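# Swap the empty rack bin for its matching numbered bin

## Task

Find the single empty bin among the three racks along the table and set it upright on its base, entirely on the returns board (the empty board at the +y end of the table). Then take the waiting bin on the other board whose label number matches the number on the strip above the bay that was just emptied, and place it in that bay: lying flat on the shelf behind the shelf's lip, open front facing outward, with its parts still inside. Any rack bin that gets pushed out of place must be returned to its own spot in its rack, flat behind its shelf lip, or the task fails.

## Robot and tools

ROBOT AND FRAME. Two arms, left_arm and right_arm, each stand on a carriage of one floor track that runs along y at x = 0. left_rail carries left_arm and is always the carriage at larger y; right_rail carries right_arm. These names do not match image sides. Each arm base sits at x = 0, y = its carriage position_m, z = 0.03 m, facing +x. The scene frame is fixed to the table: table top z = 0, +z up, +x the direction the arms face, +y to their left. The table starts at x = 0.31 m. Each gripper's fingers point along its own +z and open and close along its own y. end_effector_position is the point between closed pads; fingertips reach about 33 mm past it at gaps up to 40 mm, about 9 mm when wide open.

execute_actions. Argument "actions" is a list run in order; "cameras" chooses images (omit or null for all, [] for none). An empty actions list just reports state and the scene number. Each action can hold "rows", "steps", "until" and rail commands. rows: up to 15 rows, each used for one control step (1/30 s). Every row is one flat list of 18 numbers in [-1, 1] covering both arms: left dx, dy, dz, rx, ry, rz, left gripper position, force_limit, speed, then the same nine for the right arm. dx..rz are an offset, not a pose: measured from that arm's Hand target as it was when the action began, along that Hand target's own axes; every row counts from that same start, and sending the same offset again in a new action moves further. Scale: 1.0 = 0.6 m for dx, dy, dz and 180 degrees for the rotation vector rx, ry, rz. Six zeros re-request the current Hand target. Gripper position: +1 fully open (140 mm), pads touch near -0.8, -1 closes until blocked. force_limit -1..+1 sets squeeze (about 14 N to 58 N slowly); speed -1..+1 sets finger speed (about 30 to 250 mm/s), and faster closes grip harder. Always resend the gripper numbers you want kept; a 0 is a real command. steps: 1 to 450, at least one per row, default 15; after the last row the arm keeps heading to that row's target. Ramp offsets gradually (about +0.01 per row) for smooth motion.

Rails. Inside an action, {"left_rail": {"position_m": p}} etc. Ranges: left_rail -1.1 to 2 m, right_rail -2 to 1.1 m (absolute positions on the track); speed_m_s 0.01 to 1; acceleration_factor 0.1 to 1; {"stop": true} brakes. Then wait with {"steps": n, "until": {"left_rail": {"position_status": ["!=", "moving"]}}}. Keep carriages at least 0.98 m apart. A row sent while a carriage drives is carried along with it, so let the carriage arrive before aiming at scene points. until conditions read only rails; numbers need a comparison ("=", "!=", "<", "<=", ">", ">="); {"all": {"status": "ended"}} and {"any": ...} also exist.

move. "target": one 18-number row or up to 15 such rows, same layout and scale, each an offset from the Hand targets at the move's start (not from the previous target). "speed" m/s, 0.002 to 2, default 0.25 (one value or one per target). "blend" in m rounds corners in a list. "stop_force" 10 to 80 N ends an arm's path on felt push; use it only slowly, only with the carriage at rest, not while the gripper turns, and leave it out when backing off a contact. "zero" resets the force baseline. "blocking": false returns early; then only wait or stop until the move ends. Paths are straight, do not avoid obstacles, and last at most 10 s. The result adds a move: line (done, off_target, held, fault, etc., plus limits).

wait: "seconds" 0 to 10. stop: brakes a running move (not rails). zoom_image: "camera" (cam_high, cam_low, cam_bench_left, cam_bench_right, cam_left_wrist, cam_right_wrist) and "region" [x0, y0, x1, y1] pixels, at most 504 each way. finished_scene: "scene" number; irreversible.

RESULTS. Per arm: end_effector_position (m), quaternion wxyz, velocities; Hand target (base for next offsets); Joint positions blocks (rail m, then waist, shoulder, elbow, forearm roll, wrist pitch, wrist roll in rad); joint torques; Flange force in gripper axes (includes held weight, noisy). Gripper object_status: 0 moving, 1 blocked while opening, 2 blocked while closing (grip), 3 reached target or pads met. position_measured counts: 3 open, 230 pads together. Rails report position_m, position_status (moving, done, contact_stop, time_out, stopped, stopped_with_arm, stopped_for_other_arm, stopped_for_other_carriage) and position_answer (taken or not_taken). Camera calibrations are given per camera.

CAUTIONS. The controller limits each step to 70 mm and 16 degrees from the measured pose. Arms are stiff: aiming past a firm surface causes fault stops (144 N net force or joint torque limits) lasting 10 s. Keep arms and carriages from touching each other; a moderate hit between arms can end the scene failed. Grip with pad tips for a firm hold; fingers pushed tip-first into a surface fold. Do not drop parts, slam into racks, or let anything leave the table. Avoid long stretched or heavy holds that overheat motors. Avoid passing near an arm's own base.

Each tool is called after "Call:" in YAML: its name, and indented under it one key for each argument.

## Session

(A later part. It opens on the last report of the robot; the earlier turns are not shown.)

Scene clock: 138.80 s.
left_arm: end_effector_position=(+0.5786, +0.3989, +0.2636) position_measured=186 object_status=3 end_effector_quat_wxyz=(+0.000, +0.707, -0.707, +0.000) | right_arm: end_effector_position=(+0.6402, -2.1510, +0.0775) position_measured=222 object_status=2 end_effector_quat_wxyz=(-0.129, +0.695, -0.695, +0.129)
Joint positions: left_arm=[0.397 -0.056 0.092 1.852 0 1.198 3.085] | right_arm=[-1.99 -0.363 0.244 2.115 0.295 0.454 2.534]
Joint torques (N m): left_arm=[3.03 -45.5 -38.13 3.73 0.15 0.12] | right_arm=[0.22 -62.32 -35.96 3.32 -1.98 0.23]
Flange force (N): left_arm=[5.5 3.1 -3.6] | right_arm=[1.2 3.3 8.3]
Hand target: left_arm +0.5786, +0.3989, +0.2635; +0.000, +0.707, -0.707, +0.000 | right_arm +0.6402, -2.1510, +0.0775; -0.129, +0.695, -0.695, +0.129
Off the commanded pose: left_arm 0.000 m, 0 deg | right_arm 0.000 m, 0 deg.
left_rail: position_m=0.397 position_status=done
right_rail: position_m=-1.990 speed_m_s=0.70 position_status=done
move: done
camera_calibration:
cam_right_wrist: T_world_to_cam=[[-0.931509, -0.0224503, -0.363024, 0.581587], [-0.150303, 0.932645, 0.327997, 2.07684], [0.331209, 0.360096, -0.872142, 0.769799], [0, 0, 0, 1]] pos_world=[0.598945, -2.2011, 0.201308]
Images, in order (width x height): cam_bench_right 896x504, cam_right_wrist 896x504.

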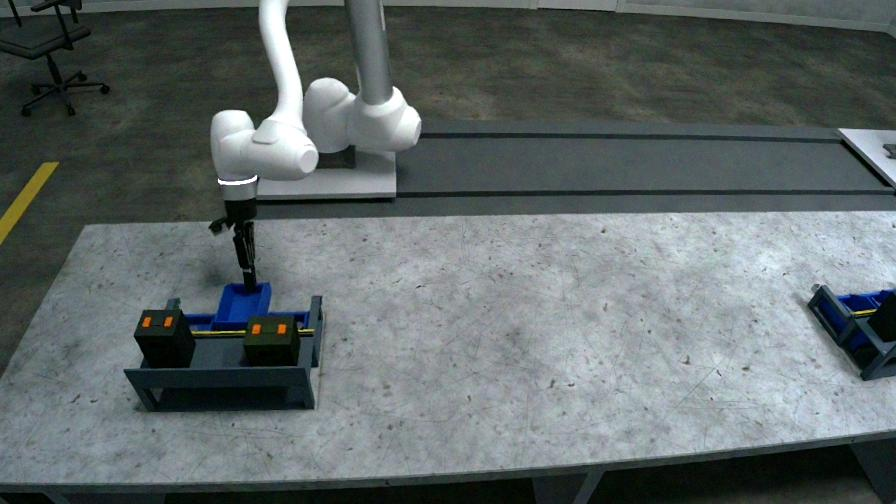

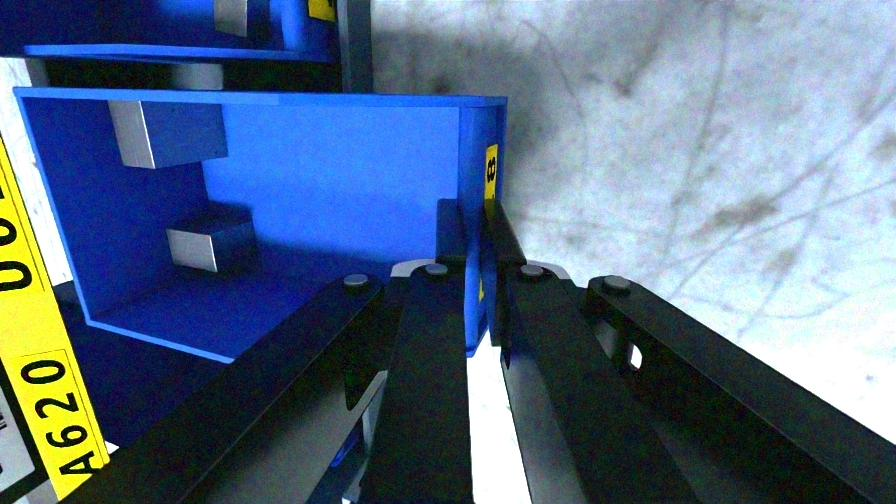

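Call:
move:
  target: [0,0,0,0,0,0,-0.45,1,-1,0,-0.1343,0.0515,0,0,0,-1,1,1]
  speed: 0.03
  stop_force: 12
  cameras: ["cam_right_wrist","cam_bench_right"]

Call:
zoom_image:
  camera: "cam_bench_right"
  region: [110, 240, 350, 420]

Scene clock: 140.93 s.
left_arm: end_effector_position=(+0.5786, +0.3988, +0.2636) position_measured=186 object_status=3 end_effector_quat_wxyz=(+0.000, +0.707, -0.707, +0.000) | right_arm: end_effector_position=(+0.6667, -2.1508, +0.0773) position_measured=222 object_status=2 end_effector_quat_wxyz=(-0.129, +0.695, -0.695, +0.129)
Joint positions: left_arm=[0.397 -0.056 0.092 1.852 0 1.198 3.085] | right_arm=[-1.99 -0.346 0.278 2.068 0.276 0.465 2.569]
Joint torques (N m): left_arm=[3.04 -45.51 -38.07 3.7 0.13 0.14] | right_arm=[1.23 -69.27 -44.79 3.98 -5.07 0.11]
Flange force (N): left_arm=[5.6 3.1 -3.8] | right_arm=[0.1 13.9 7.3]
Hand target: left_arm +0.5786, +0.3988, +0.2635; +0.000, +0.707, -0.707, +0.000 | right_arm +0.6667, -2.1508, +0.0773; -0.129, +0.695, -0.695, +0.129 (not the last commanded pose)
Off the commanded pose: left_arm 0.000 m, 0 deg | right_arm 0.060 m, 0 deg.
left_rail: position_m=0.397 position_status=done
right_rail: position_m=-1.990 speed_m_s=0.70 position_status=done
move: contact (right_arm)
camera_calibration:
cam_right_wrist: T_world_to_cam=[[-0.931787, -0.0225893, -0.362302, 0.606015], [-0.150317, 0.932483, 0.328452, 2.08036], [0.330421, 0.360507, -0.872271, 0.762206], [0, 0, 0, 1]] pos_world=[0.625542, -2.201, 0.20111]
Images, in order (width x height): cam_bench_right 896x504, cam_right_wrist 896x504.

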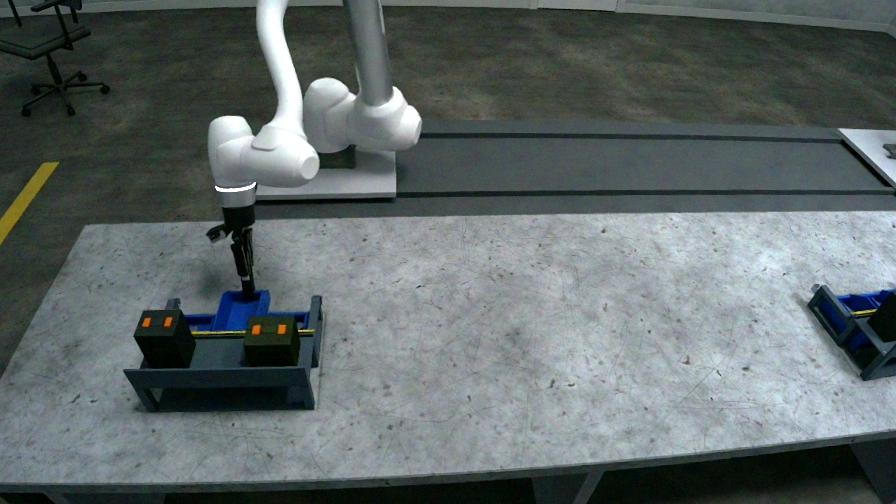

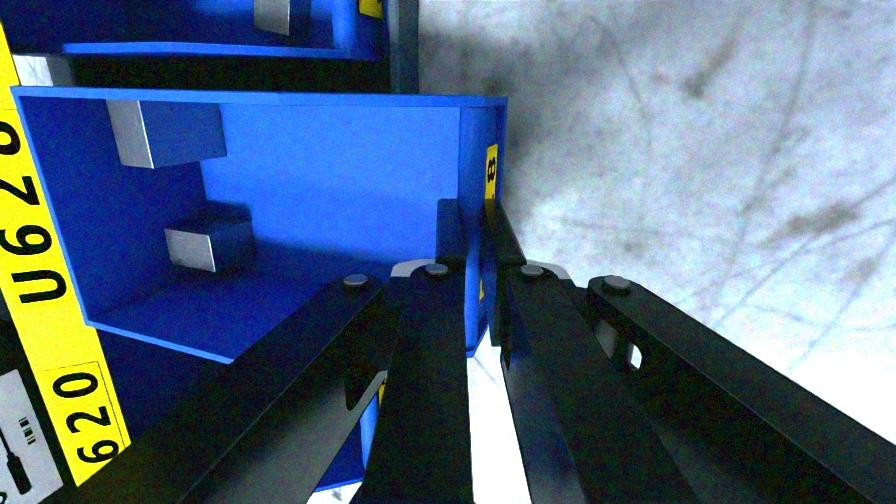

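Scaled by 2.100 from the camera's 896x504 image, which has a finer 1280x720 frame.

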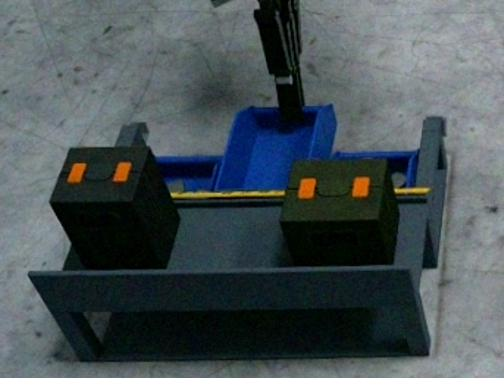

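Call:
move:
  target:
    - [0,0,0,0,0,0,-0.45,1,-1,0,0.0156,-0.006,0,0,0,-1,1,1]
    - [0,0,0,0,0,0,-0.45,1,-1,0,0.0156,-0.006,-0.026,0,0,-1,1,1]
  speed: 0.04
  cameras: ["cam_right_wrist"]

Scene clock: 143.27 s.
left_arm: end_effector_position=(+0.5786, +0.3988, +0.2636) position_measured=186 object_status=3 end_effector_quat_wxyz=(+0.000, +0.707, -0.707, +0.000) | right_arm: end_effector_position=(+0.6566, -2.1508, +0.0773) position_measured=222 object_status=2 end_effector_quat_wxyz=(-0.101, +0.700, -0.700, +0.100)
Joint positions: left_arm=[0.397 -0.056 0.092 1.852 0 1.198 3.085] | right_arm=[-1.99 -0.337 0.287 2.033 0.177 0.558 2.666]
Joint torques (N m): left_arm=[2.88 -45.25 -38.13 3.69 0.15 0.13] | right_arm=[-0.87 -60.16 -29.34 2.67 0.26 0]
Flange force (N): left_arm=[5.1 3.5 -3.8] | right_arm=[-0.3 -3.5 -0.1]
Hand target: left_arm +0.5786, +0.3988, +0.2635; +0.000, +0.707, -0.707, +0.000 | right_arm +0.6566, -2.1508, +0.0773; -0.101, +0.700, -0.700, +0.100
Off the commanded pose: left_arm 0.000 m, 0 deg | right_arm 0.000 m, 0 deg.
left_rail: position_m=0.397 position_status=done
right_rail: position_m=-1.990 speed_m_s=0.70 position_status=done
move: done
camera_calibration:
cam_right_wrist: T_world_to_cam=[[-0.958214, -0.0225715, -0.285161, 0.608125], [-0.123027, 0.932492, 0.339591, 2.06017], [0.258245, 0.360484, -0.896304, 0.814811], [0, 0, 0, 1]] pos_world=[0.625749, -2.2011, 0.204115]
Images, in order (width x height): cam_right_wrist 896x504.

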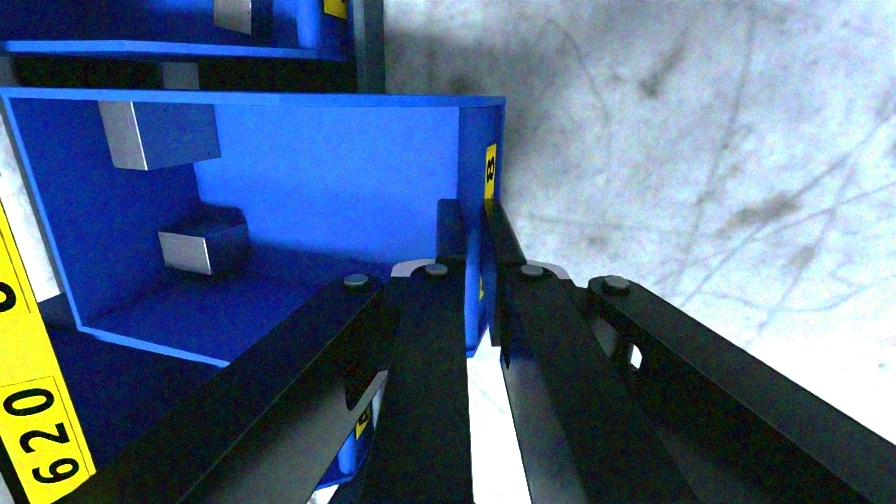

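Call:
move:
  target: [0,0,0,0,0,0,-0.45,1,-1,0,-0.0014,-0.0048,0,0,0,-1,1,1]
  speed: 0.04
  cameras: []

Call:
move:
  target: [0,0,0,0,0,0,-0.45,1,-1,0,-0.1115,0.0326,0,0,0,-1,1,1]
  speed: 0.03
  stop_force: 12
  cameras: ["cam_right_wrist"]

Scene clock: 144.23 s.
left_arm: end_effector_position=(+0.5786, +0.3988, +0.2636) position_measured=186 object_status=3 end_effector_quat_wxyz=(+0.000, +0.707, -0.707, +0.000) | right_arm: end_effector_position=(+0.6566, -2.1508, +0.0803) position_measured=222 object_status=2 end_effector_quat_wxyz=(-0.101, +0.700, -0.700, +0.100)
Joint positions: left_arm=[0.397 -0.056 0.092 1.852 0 1.198 3.085] | right_arm=[-1.99 -0.337 0.283 2.031 0.176 0.564 2.668]
Joint torques (N m): left_arm=[3 -45.21 -38.11 3.72 0.14 0.12] | right_arm=[-0.01 -66.28 -36.99 3.37 -1.84 0.17]
Flange force (N): left_arm=[5.2 3.6 -3.8] | right_arm=[-0.4 3.5 7.0]
Hand target: left_arm +0.5786, +0.3988, +0.2635; +0.000, +0.707, -0.707, +0.000 | right_arm +0.6566, -2.1508, +0.0803; -0.101, +0.700, -0.700, +0.100
Off the commanded pose: left_arm 0.000 m, 0 deg | right_arm 0.000 m, 0 deg.
left_rail: position_m=0.397 position_status=done
right_rail: position_m=-1.990 speed_m_s=0.70 position_status=done
move: done
No camera images: "cameras" was empty.

Scene clock: 147.40 s.
left_arm: end_effector_position=(+0.5786, +0.3988, +0.2635) position_measured=186 object_status=3 end_effector_quat_wxyz=(+0.000, +0.707, -0.707, +0.000) | right_arm: end_effector_position=(+0.7263, -2.1508, +0.0803) position_measured=222 object_status=2 end_effector_quat_wxyz=(-0.101, +0.700, -0.700, +0.100)
Joint positions: left_arm=[0.397 -0.056 0.092 1.852 0 1.198 3.085] | right_arm=[-1.99 -0.302 0.371 1.901 0.149 0.601 2.728]
Joint torques (N m): left_arm=[2.95 -45.25 -38.16 3.7 0.15 0.14] | right_arm=[-0.45 -77.59 -38.01 3.43 -1.77 0.19]
Flange force (N): left_arm=[5.1 3.6 -3.9] | right_arm=[0.0 2.3 8.5]
Hand target: left_arm +0.5786, +0.3988, +0.2635; +0.000, +0.707, -0.707, +0.000 | right_arm +0.7263, -2.1508, +0.0803; -0.101, +0.700, -0.700, +0.100
Off the commanded pose: left_arm 0.000 m, 0 deg | right_arm 0.000 m, 0 deg.
left_rail: position_m=0.397 position_status=done
right_rail: position_m=-1.990 speed_m_s=0.70 position_status=done
move: done
camera_calibration:
cam_right_wrist: T_world_to_cam=[[-0.958239, -0.0226053, -0.285075, 0.675695], [-0.123029, 0.932488, 0.339603, 2.06763], [0.258152, 0.360493, -0.896327, 0.799554], [0, 0, 0, 1]] pos_world=[0.695449, -2.201, 0.207115]
Images, in order (width x height): cam_right_wrist 896x504.

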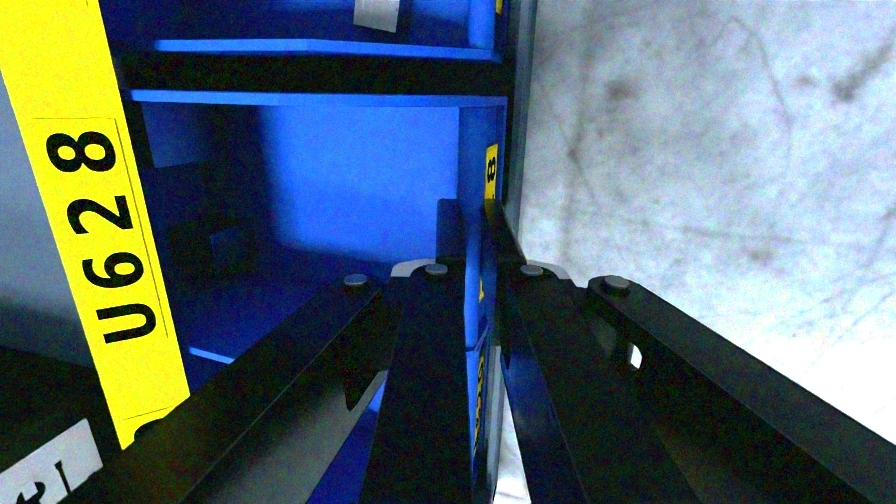

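Call:
move:
  target: [0,0,0,0,0,0,-0.45,1,-1,0,0.0069,0.0354,0,0,0,-1,1,1]
  speed: 0.015
  stop_force: 20
  cameras: ["cam_right_wrist"]

Scene clock: 149.80 s.
left_arm: end_effector_position=(+0.5786, +0.3988, +0.2635) position_measured=186 object_status=3 end_effector_quat_wxyz=(+0.000, +0.707, -0.707, +0.000) | right_arm: end_effector_position=(+0.7284, -2.1508, +0.0590) position_measured=222 object_status=2 end_effector_quat_wxyz=(-0.101, +0.700, -0.700, +0.100)
Joint positions: left_arm=[0.397 -0.056 0.092 1.852 0 1.198 3.085] | right_arm=[-1.99 -0.301 0.398 1.911 0.157 0.565 2.719]
Joint torques (N m): left_arm=[3.02 -45.36 -38.15 3.71 0.15 0.15] | right_arm=[0.25 -62.15 -29.53 3.1 -1.01 0.14]
Flange force (N): left_arm=[5.5 3.5 -3.6] | right_arm=[-1.2 2.9 -15.1]
Hand target: left_arm +0.5786, +0.3988, +0.2635; +0.000, +0.707, -0.707, +0.000 | right_arm +0.7284, -2.1508, +0.0590; -0.101, +0.700, -0.700, +0.100
Off the commanded pose: left_arm 0.000 m, 0 deg | right_arm 0.000 m, 0 deg.
left_rail: position_m=0.397 position_status=done
right_rail: position_m=-1.990 speed_m_s=0.70 position_status=done
move: contact (right_arm)
camera_calibration:
cam_right_wrist: T_world_to_cam=[[-0.958214, -0.0225728, -0.285159, 0.671581], [-0.123003, 0.932526, 0.339508, 2.07522], [0.258255, 0.360396, -0.896336, 0.779574], [0, 0, 0, 1]] pos_world=[0.697449, -2.201, 0.185715]
Images, in order (width x height): cam_right_wrist 896x504.

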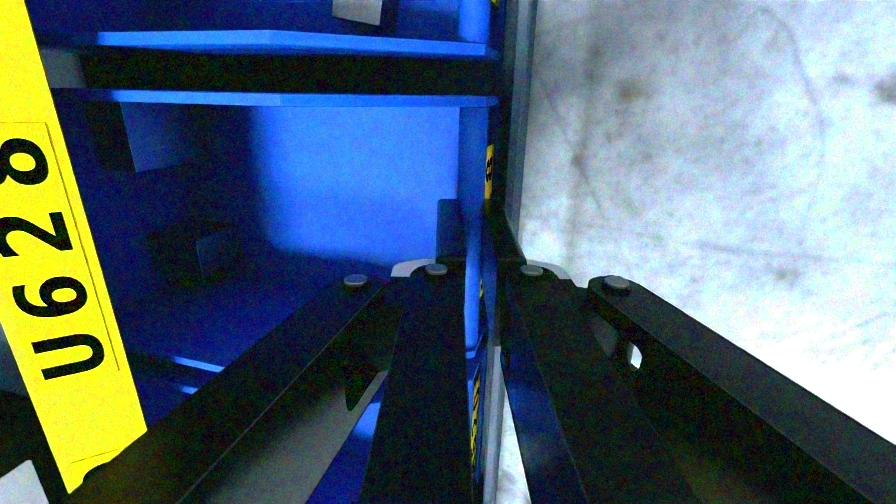

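Call:
execute_actions:
  actions:
    - {"rows":[[0,0,0,0,0,0,-0.45,1,-1,0,0,0,0,0,0,-0.5,-1,-1]],"steps":45}
  cameras: ["cam_right_wrist"]

Call:
move:
  target:
    - [0,0,0,0,0,0,-0.45,1,-1,0,-0.0187,-0.064,0,0,0,-0.5,-1,-1]
    - [0,0,0,0,0,0,-0.45,1,-1,0,0.15,-0.4,-0.091,0,0,-0.5,-1,-1]
  speed: 0.06
  cameras: ["cam_right_wrist"]

Scene clock: 151.77 s.
left_arm: end_effector_position=(+0.5786, +0.3988, +0.2635) position_measured=186 object_status=3 end_effector_quat_wxyz=(+0.000, +0.707, -0.707, +0.000) | right_arm: end_effector_position=(+0.7284, -2.1508, +0.0590) position_measured=192 object_status=3 end_effector_quat_wxyz=(-0.101, +0.700, -0.700, +0.100)
Joint positions: left_arm=[0.397 -0.056 0.092 1.852 0 1.198 3.085] | right_arm=[-1.99 -0.301 0.398 1.911 0.157 0.565 2.719]
Joint torques (N m): left_arm=[2.99 -45.28 -38.05 3.71 0.15 0.15] | right_arm=[0.52 -72.13 -32.01 3 -0.27 0.17]
Flange force (N): left_arm=[5.2 3.4 -3.9] | right_arm=[1.2 0.4 0.4]
Hand target: left_arm +0.5786, +0.3988, +0.2635; +0.000, +0.707, -0.707, +0.000 | right_arm +0.7284, -2.1508, +0.0590; -0.101, +0.700, -0.700, +0.100
Off the commanded pose: left_arm 0.000 m, 0 deg | right_arm 0.000 m, 0 deg.
left_rail: position_m=0.397 position_status=done
right_rail: position_m=-1.990 speed_m_s=0.70 position_status=done
camera_calibration:
cam_right_wrist: T_world_to_cam=[[-0.958211, -0.0225988, -0.285168, 0.671521], [-0.12303, 0.932525, 0.3395, 2.07533], [0.258254, 0.360397, -0.896336, 0.779611], [0, 0, 0, 1]] pos_world=[0.697449, -2.2011, 0.185715]
Images, in order (width x height): cam_right_wrist 896x504.

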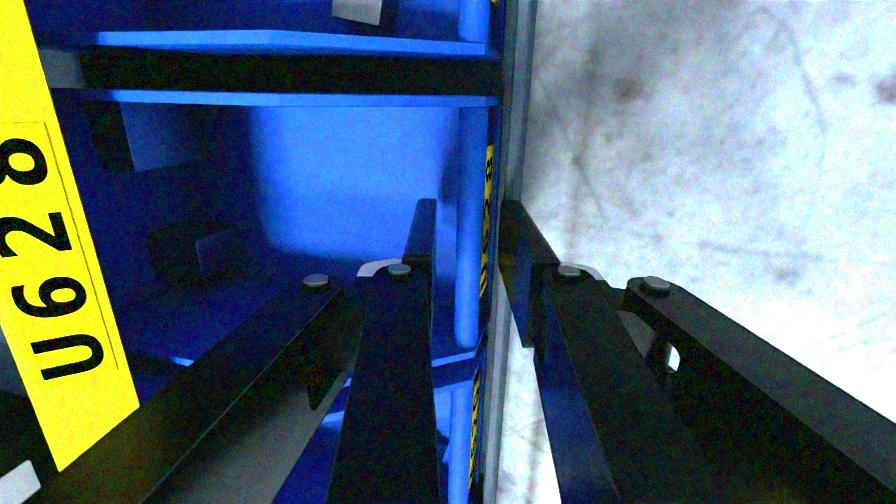

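Scene clock: 156.80 s.
left_arm: end_effector_position=(+0.5786, +0.3988, +0.2635) position_measured=186 object_status=3 end_effector_quat_wxyz=(+0.000, +0.707, -0.707, +0.000) | right_arm: end_effector_position=(+0.5745, -2.1509, +0.2639) position_measured=192 object_status=3 end_effector_quat_wxyz=(+0.000, +0.707, -0.707, +0.000)
Joint positions: left_arm=[0.397 -0.056 0.092 1.852 0 1.198 3.085] | right_arm=[-1.99 -0.331 0.12 1.82 0 1.202 2.811]
Joint torques (N m): left_arm=[3.1 -45.48 -38.15 3.71 0.16 0.14] | right_arm=[0.3 -53.07 -40.98 3.79 0 0.15]
Flange force (N): left_arm=[5.4 3.3 -3.6] | right_arm=[0.4 0.8 3.2]
Hand target: left_arm +0.5786, +0.3988, +0.2635; +0.000, +0.707, -0.707, +0.000 | right_arm +0.5745, -2.1509, +0.2639; +0.000, +0.707, -0.707, +0.000
Off the commanded pose: left_arm 0.000 m, 0 deg | right_arm 0.000 m, 0 deg.
left_rail: position_m=0.397 position_status=done
right_rail: position_m=-1.990 speed_m_s=0.70 position_status=done
move: done
camera_calibration:
cam_right_wrist: T_world_to_cam=[[-0.999738, -0.0226248, -0.00343353, 0.531976], [-0.0223415, 0.932521, 0.360423, 1.92346], [-0.00495265, 0.360405, -0.932783, 1.16387], [0, 0, 0, 1]] pos_world=[0.580574, -2.2011, 0.394203]
Images, in order (width x height): cam_right_wrist 896x504.

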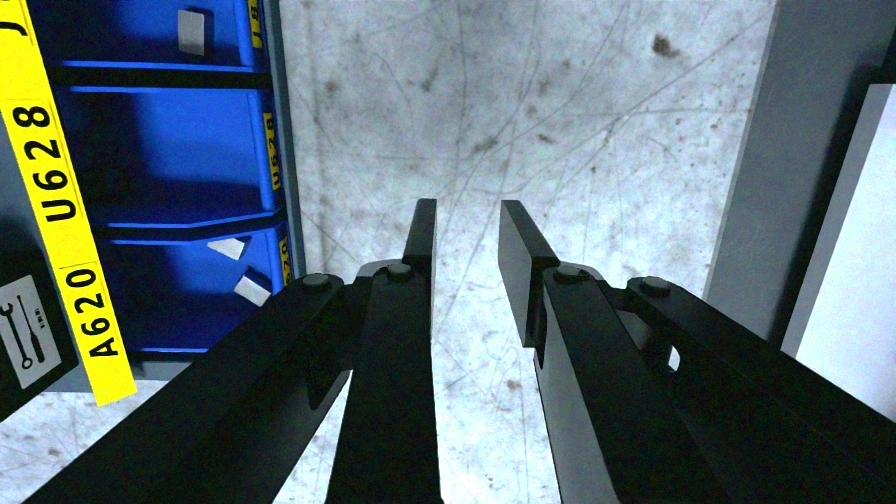

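Call:
move:
  target:
    - [0,-0.0315,0.2,0,0,0,-0.45,1,-1,0,0,0,0,0,0,-0.5,-1,-1]
    - [-0.0145,-0.0315,0.2,0,0,0,-0.45,1,-1,0,0,0,0,0,0,-0.5,-1,-1]
    - [-0.0145,-0.0315,0.3525,0,0,0,-0.45,1,-1,0,0,0,0,0,0,-0.5,-1,-1]
  speed: 0.12
  cameras: []

Call:
execute_actions:
  actions:
    - {"rows":[[0,0,0,0,0,0,-1,-1,-1,0,0,0,0,0,0,-0.5,-1,-1]],"steps":65}
    - {"rows":[[0,0,0,0,0,0,-0.98,0.3,-1,0,0,0,0,0,0,-0.5,-1,-1]],"steps":25}
  cameras: ["cam_left_wrist"]

Call:
move:
  target: [0,0,-0.3,0,0,0,-0.98,0.3,-1,0,0,0,0,0,0,-0.5,-1,-1]
  speed: 0.12
  cameras: ["cam_left_wrist"]

Call:
execute_actions:
  actions:
    - {"left_rail":{"position_m":2.0,"speed_m_s":0.6,"acceleration_factor":0.5},"steps":400,"until":{"all":{"status":"ended"}}}
  cameras: ["cam_left_wrist","cam_bench_left"]

Scene clock: 159.97 s.
left_arm: end_effector_position=(+0.5975, +0.4076, +0.0521) position_measured=186 object_status=3 end_effector_quat_wxyz=(+0.000, +0.707, -0.707, +0.000) | right_arm: end_effector_position=(+0.5745, -2.1509, +0.2639) position_measured=192 object_status=3 end_effector_quat_wxyz=(+0.000, +0.707, -0.707, +0.000)
Joint positions: left_arm=[0.397 -0.04 0.317 2.019 0 0.806 3.101] | right_arm=[-1.99 -0.331 0.12 1.819 0 1.202 2.811]
Joint torques (N m): left_arm=[2.91 -59.33 -28.93 2.77 0.16 0.15] | right_arm=[0.41 -53.55 -41.18 3.83 -0.05 0.16]
Flange force (N): left_arm=[5.5 1.7 -5.7] | right_arm=[0.8 0.4 3.6]
Hand target: left_arm +0.5975, +0.4075, +0.0520; +0.000, +0.707, -0.707, +0.000 | right_arm +0.5745, -2.1509, +0.2639; +0.000, +0.707, -0.707, +0.000
Off the commanded pose: left_arm 0.000 m, 0 deg | right_arm 0.000 m, 0 deg.
left_rail: position_m=0.397 position_status=done
right_rail: position_m=-1.990 speed_m_s=0.70 position_status=done
move: done
No camera images: "cameras" was empty.

Scene clock: 163.17 s.
left_arm: end_effector_position=(+0.5975, +0.4075, +0.0520) position_measured=218 object_status=2 end_effector_quat_wxyz=(+0.000, +0.707, -0.707, +0.000) | right_arm: end_effector_position=(+0.5745, -2.1509, +0.2639) position_measured=192 object_status=3 end_effector_quat_wxyz=(+0.000, +0.707, -0.707, +0.000)
Joint positions: left_arm=[0.397 -0.04 0.317 2.019 0 0.806 3.101] | right_arm=[-1.99 -0.331 0.12 1.819 0 1.202 2.811]
Joint torques (N m): left_arm=[2.93 -46.94 -21.98 2.82 -0.5 0.11] | right_arm=[-0.21 -53.44 -41.44 3.9 -0.09 0.15]
Flange force (N): left_arm=[4.7 4.0 -26.7] | right_arm=[-0.5 0.7 3.7]
Flange force at the end of the 1st action (N): left_arm=[5.2 2.8 -11.9] | right_arm=[-0.6 0.3 4.2]
Hand target: left_arm +0.5975, +0.4075, +0.0520; +0.000, +0.707, -0.707, +0.000 | right_arm +0.5745, -2.1509, +0.2639; +0.000, +0.707, -0.707, +0.000
Off the commanded pose: left_arm 0.000 m, 0 deg | right_arm 0.000 m, 0 deg.
left_rail: position_m=0.397 position_status=done
right_rail: position_m=-1.990 speed_m_s=0.70 position_status=done
camera_calibration:
cam_left_wrist: T_world_to_cam=[[-0.999933, -0.00472224, -0.0105545, 0.61112], [-0.0080233, 0.940657, 0.339263, -0.393357], [0.00832608, 0.339325, -0.940632, 0.0501983], [0, 0, 0, 1]] pos_world=[0.607505, 0.355866, 0.18712]
Images, in order (width x height): cam_left_wrist 896x504.

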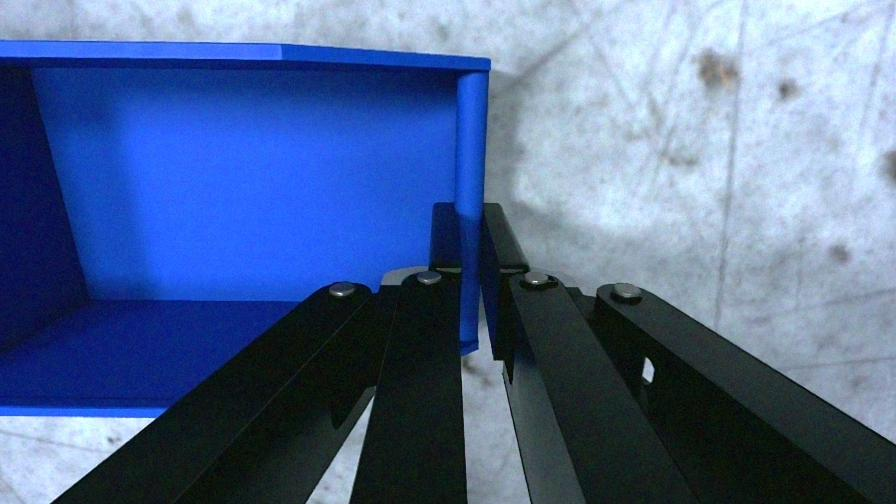

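Scene clock: 165.10 s.
left_arm: end_effector_position=(+0.5975, +0.4076, +0.2320) position_measured=218 object_status=2 end_effector_quat_wxyz=(+0.000, +0.707, -0.707, +0.000) | right_arm: end_effector_position=(+0.5745, -2.1509, +0.2639) position_measured=192 object_status=3 end_effector_quat_wxyz=(+0.000, +0.707, -0.707, +0.000)
Joint positions: left_arm=[0.397 -0.04 0.142 1.856 0 1.143 3.101] | right_arm=[-1.99 -0.331 0.12 1.819 0 1.202 2.811]
Joint torques (N m): left_arm=[3.11 -49.52 -38.27 3.59 -0.11 0.13] | right_arm=[0.64 -54.18 -41.19 3.79 0 0.21]
Flange force (N): left_arm=[5.6 5.0 -3.2] | right_arm=[1.1 -0.2 3.8]
Hand target: left_arm +0.5975, +0.4075, +0.2320; +0.000, +0.707, -0.707, +0.000 | right_arm +0.5745, -2.1509, +0.2639; +0.000, +0.707, -0.707, +0.000
Off the commanded pose: left_arm 0.000 m, 0 deg | right_arm 0.000 m, 0 deg.
left_rail: position_m=0.397 position_status=done
right_rail: position_m=-1.990 speed_m_s=0.70 position_status=done
move: done
camera_calibration:
cam_left_wrist: T_world_to_cam=[[-0.999933, -0.00472313, -0.0105548, 0.61302], [-0.00802424, 0.940657, 0.339263, -0.454424], [0.00832608, 0.339325, -0.940632, 0.219512], [0, 0, 0, 1]] pos_world=[0.607505, 0.355866, 0.36712]
Images, in order (width x height): cam_left_wrist 896x504.

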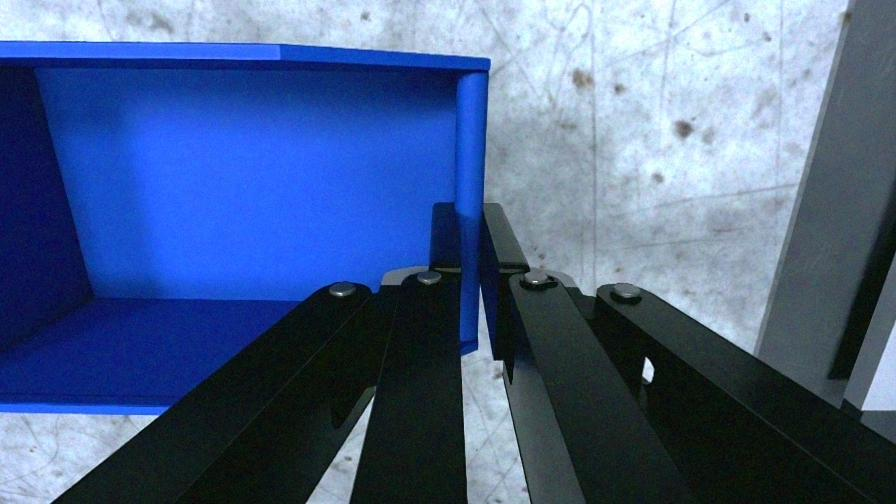

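Scene clock: 169.87 s.
left_arm: end_effector_position=(+0.5975, +2.0105, +0.2321) position_measured=218 object_status=2 end_effector_quat_wxyz=(+0.000, +0.707, -0.707, +0.000) | right_arm: end_effector_position=(+0.5745, -2.1509, +0.2639) position_measured=192 object_status=3 end_effector_quat_wxyz=(+0.000, +0.707, -0.707, +0.000)
Joint positions: left_arm=[2 -0.04 0.142 1.856 0 1.143 3.101] | right_arm=[-1.99 -0.331 0.12 1.819 0 1.202 2.811]
Joint torques (N m): left_arm=[3.19 -50.4 -38.09 3.59 -0.01 0.16] | right_arm=[-0.25 -53.69 -41.31 3.85 -0.03 0.15]
Flange force (N): left_arm=[5.6 3.5 -2.7] | right_arm=[0.1 0.1 3.8]
Hand target: left_arm +0.5975, +2.0105, +0.2320; +0.000, +0.707, -0.707, +0.000 | right_arm +0.5745, -2.1509, +0.2639; +0.000, +0.707, -0.707, +0.000
Tool commands: left_gripper/position=-0.98 left_gripper/force_limit=+0.3 left_gripper/speed=-1.0 right_gripper/position=-0.5 right_gripper/force_limit=-1.0 right_gripper/speed=-1.0
Off the commanded pose: left_arm 0.000 m, 0 deg | right_arm 0.000 m, 0 deg.
left_rail: position_m=2.000 speed_m_s=0.60 position_status=done
right_rail: position_m=-1.990 speed_m_s=0.70 position_status=done
camera_calibration:
cam_left_wrist: T_world_to_cam=[[-0.999933, -0.00472224, -0.0105545, 0.62059], [-0.0080233, 0.940657, 0.339263, -1.9623], [0.00832608, 0.339325, -0.940632, -0.324426], [0, 0, 0, 1]] pos_world=[0.607505, 1.95887, 0.36712]
Images, in order (width x height): cam_bench_left 896x504, cam_left_wrist 896x504.

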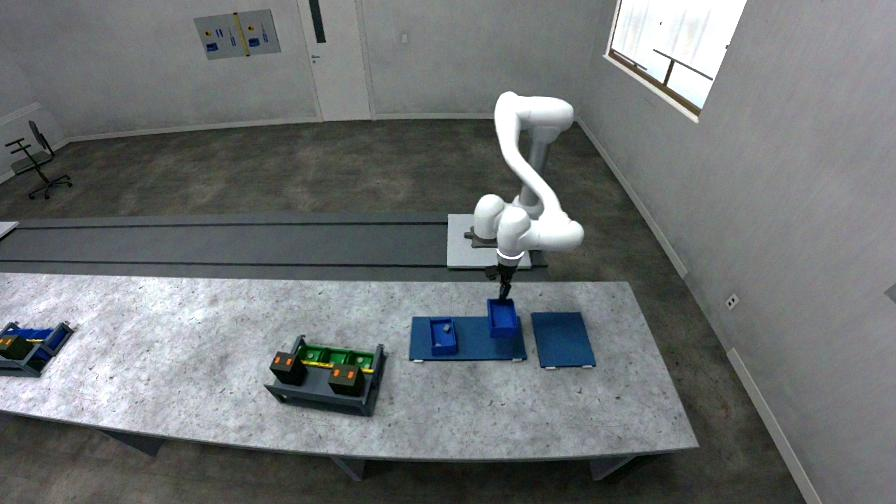

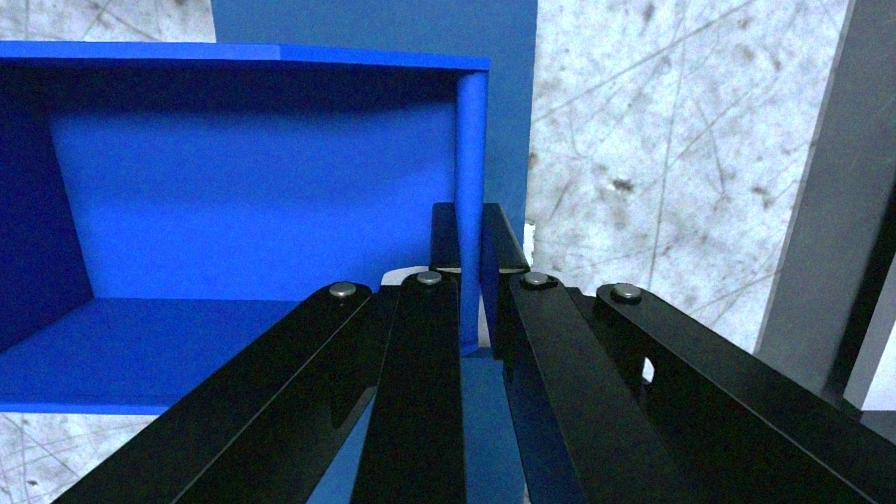

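Call:
move:
  target:
    - [-0.4667,0.0125,0,0,0,0,-0.98,0.3,-1,0,0,0,0,0,0,-0.5,-1,-1]
    - [-0.4667,0.0125,0.22,0,0,0,-0.98,0.3,-1,0,0,0,0,0,0,-0.5,-1,-1]
  speed: 0.15
  cameras: ["cam_left_wrist","cam_bench_left"]

Call:
zoom_image:
  camera: "cam_bench_left"
  region: [400, 240, 660, 400]

Scene clock: 174.13 s.
left_arm: end_effector_position=(+0.5900, +2.2906, +0.1001) position_measured=218 object_status=2 end_effector_quat_wxyz=(+0.000, +0.707, -0.707, +0.000) | right_arm: end_effector_position=(+0.5745, -2.1509, +0.2639) position_measured=192 object_status=3 end_effector_quat_wxyz=(+0.000, +0.707, -0.707, +0.000)
Joint positions: left_arm=[2 0.405 0.343 1.868 0 0.931 3.547] | right_arm=[-1.99 -0.331 0.12 1.819 0 1.202 2.811]
Joint torques (N m): left_arm=[2.92 -65.31 -33.54 3.14 0.22 0.12] | right_arm=[0.08 -53.73 -41.26 3.88 -0.07 0.13]
Flange force (N): left_arm=[6.3 1.6 -3.9] | right_arm=[0.3 0.1 3.8]
Hand target: left_arm +0.5900, +2.2906, +0.1000; +0.000, +0.707, -0.707, +0.000 | right_arm +0.5745, -2.1509, +0.2639; +0.000, +0.707, -0.707, +0.000
Off the commanded pose: left_arm 0.000 m, 0 deg | right_arm 0.000 m, 0 deg.
left_rail: position_m=2.000 speed_m_s=0.60 position_status=done
right_rail: position_m=-1.990 speed_m_s=0.70 position_status=done
move: done
camera_calibration:
cam_left_wrist: T_world_to_cam=[[-0.999933, -0.00472224, -0.0105545, 0.61302], [-0.0080233, 0.940657, 0.339263, -2.18099], [0.00832608, 0.339325, -0.940632, -0.543444], [0, 0, 0, 1]] pos_world=[0.600005, 2.23887, 0.23522]
Images, in order (width x height): cam_bench_left 896x504, cam_left_wrist 896x504.

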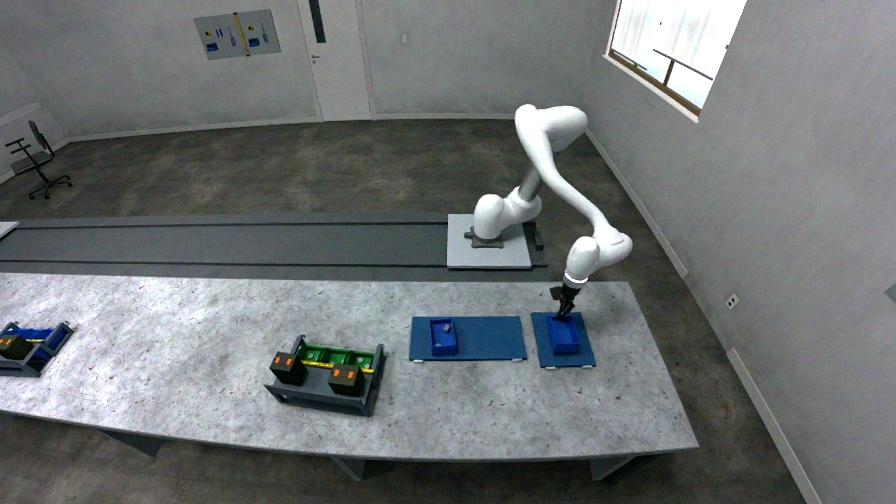

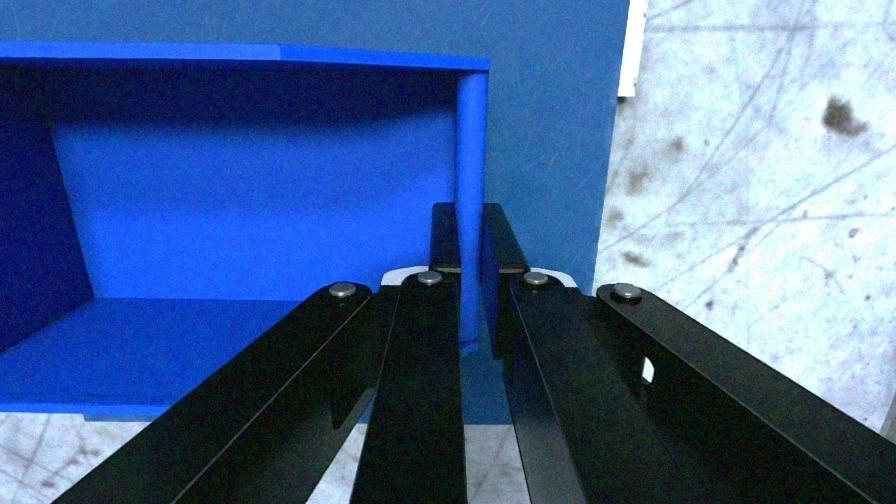

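Scaled by 1.938 from the camera's 896x504 image, which has a finer 1280x720 frame.

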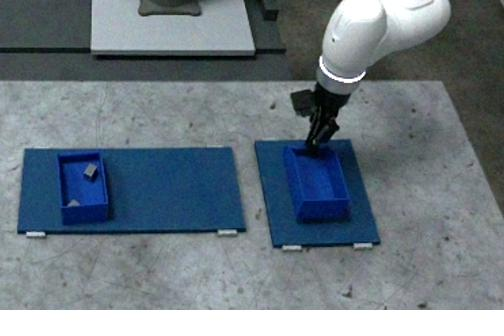

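Call:
move:
  target: [-0.025,0,0.05,0,0,0,-0.98,0.3,-1,0,0,0,0,0,0,-0.5,-1,-1]
  speed: 0.08
  cameras: []

Call:
move:
  target: [0,0,0.03,0,0,0,-0.98,0.3,-1,0,0,0,0,0,0,-0.5,-1,-1]
  speed: 0.01
  stop_force: 10
  cameras: ["cam_left_wrist"]

Scene clock: 175.13 s.
left_arm: end_effector_position=(+0.5900, +2.3055, +0.0702) position_measured=218 object_status=2 end_effector_quat_wxyz=(+0.000, +0.707, -0.707, +0.000) | right_arm: end_effector_position=(+0.5745, -2.1509, +0.2639) position_measured=192 object_status=3 end_effector_quat_wxyz=(+0.000, +0.707, -0.707, +0.000)
Joint positions: left_arm=[2 0.426 0.383 1.876 0 0.883 3.567] | right_arm=[-1.99 -0.331 0.12 1.819 0 1.202 2.811]
Joint torques (N m): left_arm=[3.36 -63.55 -29.62 3.39 -0.27 -0.13] | right_arm=[0.34 -53.64 -41.23 3.74 0.01 0.13]
Flange force (N): left_arm=[6.7 1.1 -11.4] | right_arm=[0.8 0.4 3.8]
Hand target: left_arm +0.5900, +2.3056, +0.0700; +0.000, +0.707, -0.707, +0.000 | right_arm +0.5745, -2.1509, +0.2639; +0.000, +0.707, -0.707, +0.000
Off the commanded pose: left_arm 0.000 m, 0 deg | right_arm 0.000 m, 0 deg.
left_rail: position_m=2.000 speed_m_s=0.60 position_status=done
right_rail: position_m=-1.990 speed_m_s=0.70 position_status=done
move: done
No camera images: "cameras" was empty.

Scene clock: 175.70 s.
left_arm: end_effector_position=(+0.5900, +2.3055, +0.0700) position_measured=218 object_status=2 end_effector_quat_wxyz=(+0.000, +0.707, -0.707, +0.000) | right_arm: end_effector_position=(+0.5745, -2.1509, +0.2639) position_measured=192 object_status=3 end_effector_quat_wxyz=(+0.000, +0.707, -0.707, +0.000)
Joint positions: left_arm=[2 0.426 0.383 1.876 0 0.883 3.568] | right_arm=[-1.99 -0.331 0.12 1.819 0 1.202 2.811]
Joint torques (N m): left_arm=[4.2 -52.46 -25.43 3.72 -2.13 0.12] | right_arm=[0.36 -52.95 -41.45 3.87 0.01 0.25]
Flange force (N): left_arm=[10.2 4.9 -29.6] | right_arm=[0.6 1.9 3.6]
Hand target: left_arm +0.5900, +2.3055, +0.0700; +0.000, +0.707, -0.707, +0.000 (not the last commanded pose) | right_arm +0.5745, -2.1509, +0.2639; +0.000, +0.707, -0.707, +0.000
Off the commanded pose: left_arm 0.018 m, 0 deg | right_arm 0.000 m, 0 deg.
left_rail: position_m=2.000 speed_m_s=0.60 position_status=done
right_rail: position_m=-1.990 speed_m_s=0.70 position_status=done
move: contact (left_arm)
camera_calibration:
cam_left_wrist: T_world_to_cam=[[-0.999932, -0.00468963, -0.010649, 0.612719], [-0.00802469, 0.940658, 0.339262, -2.18489], [0.00842606, 0.339325, -0.940632, -0.576906], [0, 0, 0, 1]] pos_world=[0.600005, 2.25387, 0.20512]
Images, in order (width x height): cam_left_wrist 896x504.

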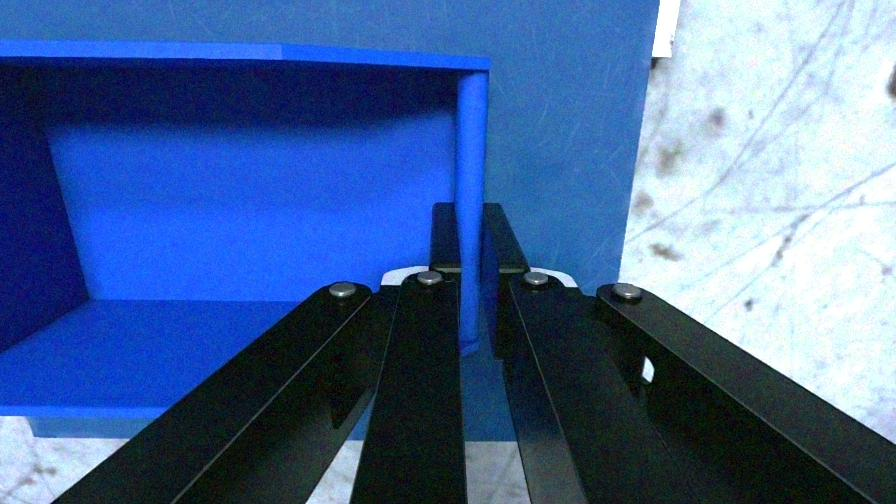

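Touched at 0.070: board surface ~18 mm. Release.

Call:
execute_actions:
  actions:
    - {"rows":[[0,0,0.001,0,0,0,-0.5,-1,-1,0,0,0,0,0,0,-0.5,-1,-1]],"steps":45}
  cameras: []

Call:
move:
  target: [0,0,-0.35,0,0,0,-0.5,-1,-1,0,0,0,0,0,0,-0.5,-1,-1]
  speed: 0.1
  cameras: ["cam_left_wrist","cam_bench_left","cam_right_wrist","cam_bench_right"]

Call:
zoom_image:
  camera: "cam_bench_left"
  region: [400, 240, 660, 400]

Call:
zoom_image:
  camera: "cam_bench_right"
  region: [110, 280, 350, 420]

Scene clock: 177.67 s.
left_arm: end_effector_position=(+0.5900, +2.3056, +0.0694) position_measured=192 object_status=3 end_effector_quat_wxyz=(+0.000, +0.707, -0.707, +0.000) | right_arm: end_effector_position=(+0.5745, -2.1509, +0.2639) position_measured=192 object_status=3 end_effector_quat_wxyz=(+0.000, +0.707, -0.707, +0.000)
Joint positions: left_arm=[2 0.426 0.384 1.876 0 0.882 3.568] | right_arm=[-1.99 -0.331 0.12 1.819 0 1.202 2.811]
Joint torques (N m): left_arm=[2.87 -67.31 -31.31 3.07 0.15 0.13] | right_arm=[-0.36 -53.16 -41.37 3.77 -0.08 0.23]
Flange force (N): left_arm=[5.5 0.5 -5.6] | right_arm=[-0.7 0.8 3.6]
Hand target: left_arm +0.5900, +2.3056, +0.0694; +0.000, +0.707, -0.707, +0.000 | right_arm +0.5745, -2.1509, +0.2639; +0.000, +0.707, -0.707, +0.000
Off the commanded pose: left_arm 0.000 m, 0 deg | right_arm 0.000 m, 0 deg.
left_rail: position_m=2.000 speed_m_s=0.60 position_status=done
right_rail: position_m=-1.990 speed_m_s=0.70 position_status=done
No camera images: "cameras" was empty.

Scene clock: 180.20 s.
left_arm: end_effector_position=(+0.5900, +2.3056, +0.2794) position_measured=192 object_status=3 end_effector_quat_wxyz=(+0.000, +0.707, -0.707, +0.000) | right_arm: end_effector_position=(+0.5745, -2.1509, +0.2639) position_measured=192 object_status=3 end_effector_quat_wxyz=(+0.000, +0.707, -0.707, +0.000)
Joint positions: left_arm=[2 0.426 0.216 1.675 0 1.25 3.568] | right_arm=[-1.99 -0.331 0.12 1.819 0 1.202 2.811]
Joint torques (N m): left_arm=[2.94 -58.92 -38.89 3.79 0.24 0.14] | right_arm=[-0.04 -53.24 -41.19 3.75 0 0.12]
Flange force (N): left_arm=[5.5 0.5 -3.1] | right_arm=[-0.4 0.7 3.4]
Hand target: left_arm +0.5900, +2.3055, +0.2794; +0.000, +0.707, -0.707, +0.000 | right_arm +0.5745, -2.1509, +0.2639; +0.000, +0.707, -0.707, +0.000
Off the commanded pose: left_arm 0.000 m, 0 deg | right_arm 0.000 m, 0 deg.
left_rail: position_m=2.000 speed_m_s=0.60 position_status=done
right_rail: position_m=-1.990 speed_m_s=0.70 position_status=done
move: done
camera_calibration:
cam_left_wrist: T_world_to_cam=[[-0.999932, -0.00468963, -0.010649, 0.614949], [-0.00802469, 0.940658, 0.339262, -2.25593], [0.00842606, 0.339325, -0.940632, -0.379938], [0, 0, 0, 1]] pos_world=[0.600005, 2.25387, 0.41452]
cam_right_wrist: T_world_to_cam=[[-0.999738, -0.0226248, -0.00343353, 0.531976], [-0.0223415, 0.932521, 0.360423, 1.92342], [-0.00495265, 0.360405, -0.932783, 1.16396], [0, 0, 0, 1]] pos_world=[0.580574, -2.2011, 0.394303]
Images, in order (width x height): cam_bench_left 896x504, cam_bench_right 896x504, cam_left_wrist 896x504, cam_right_wrist 896x504.

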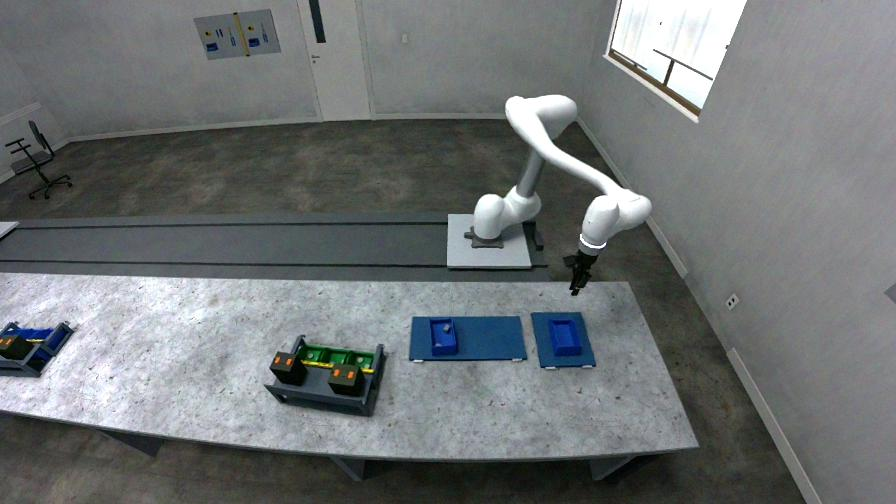

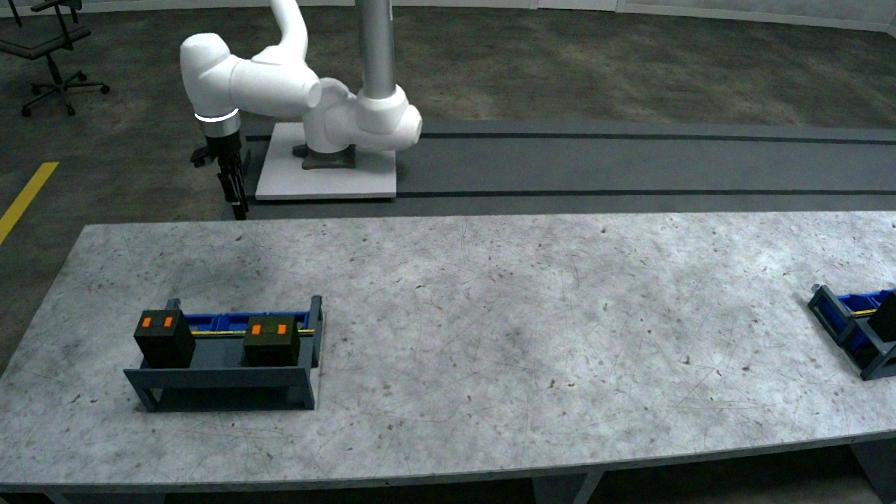

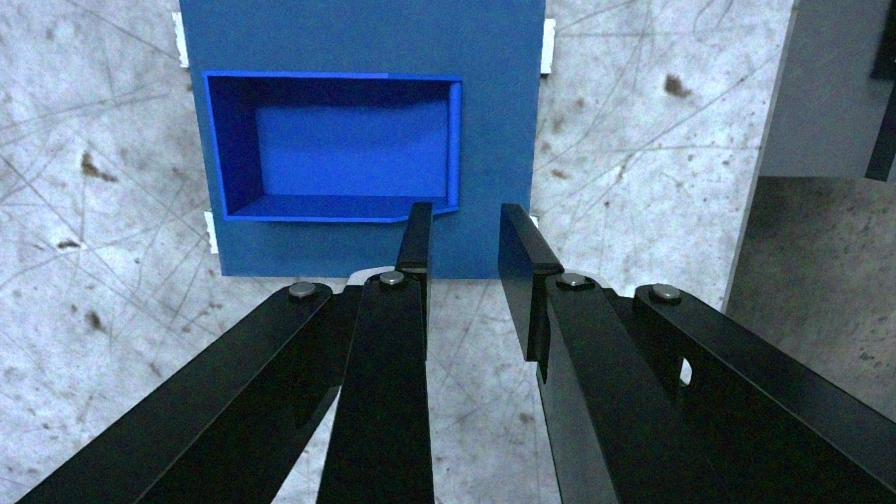

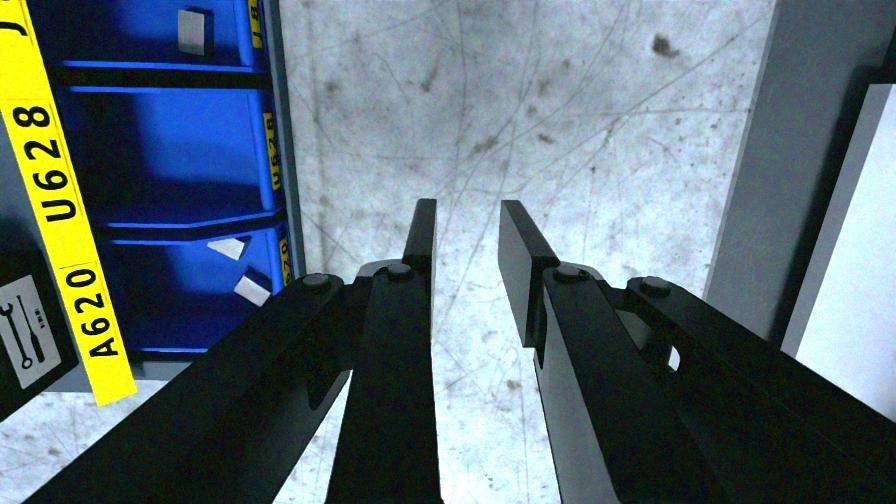

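Scaled by 1.938 from the camera's 896x504 image, which has a finer 1280x720 frame.

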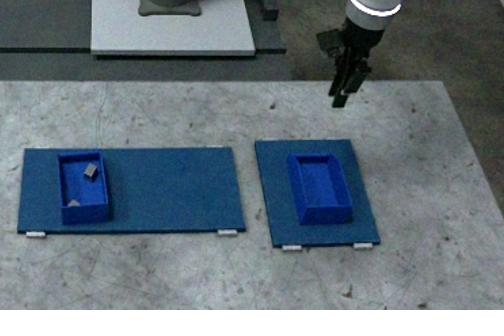

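Scaled by 2.100 from the camera's 896x504 image, which has a finer 1280x720 frame.

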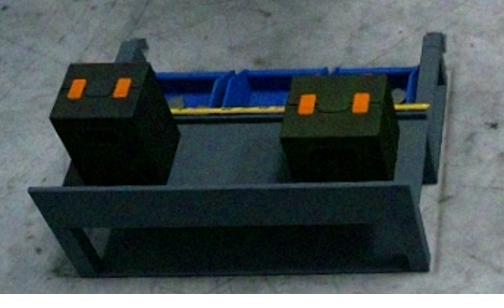

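Looks done.

Call:
finished_scene:
  scene: 1

The scene is finished: the task was done.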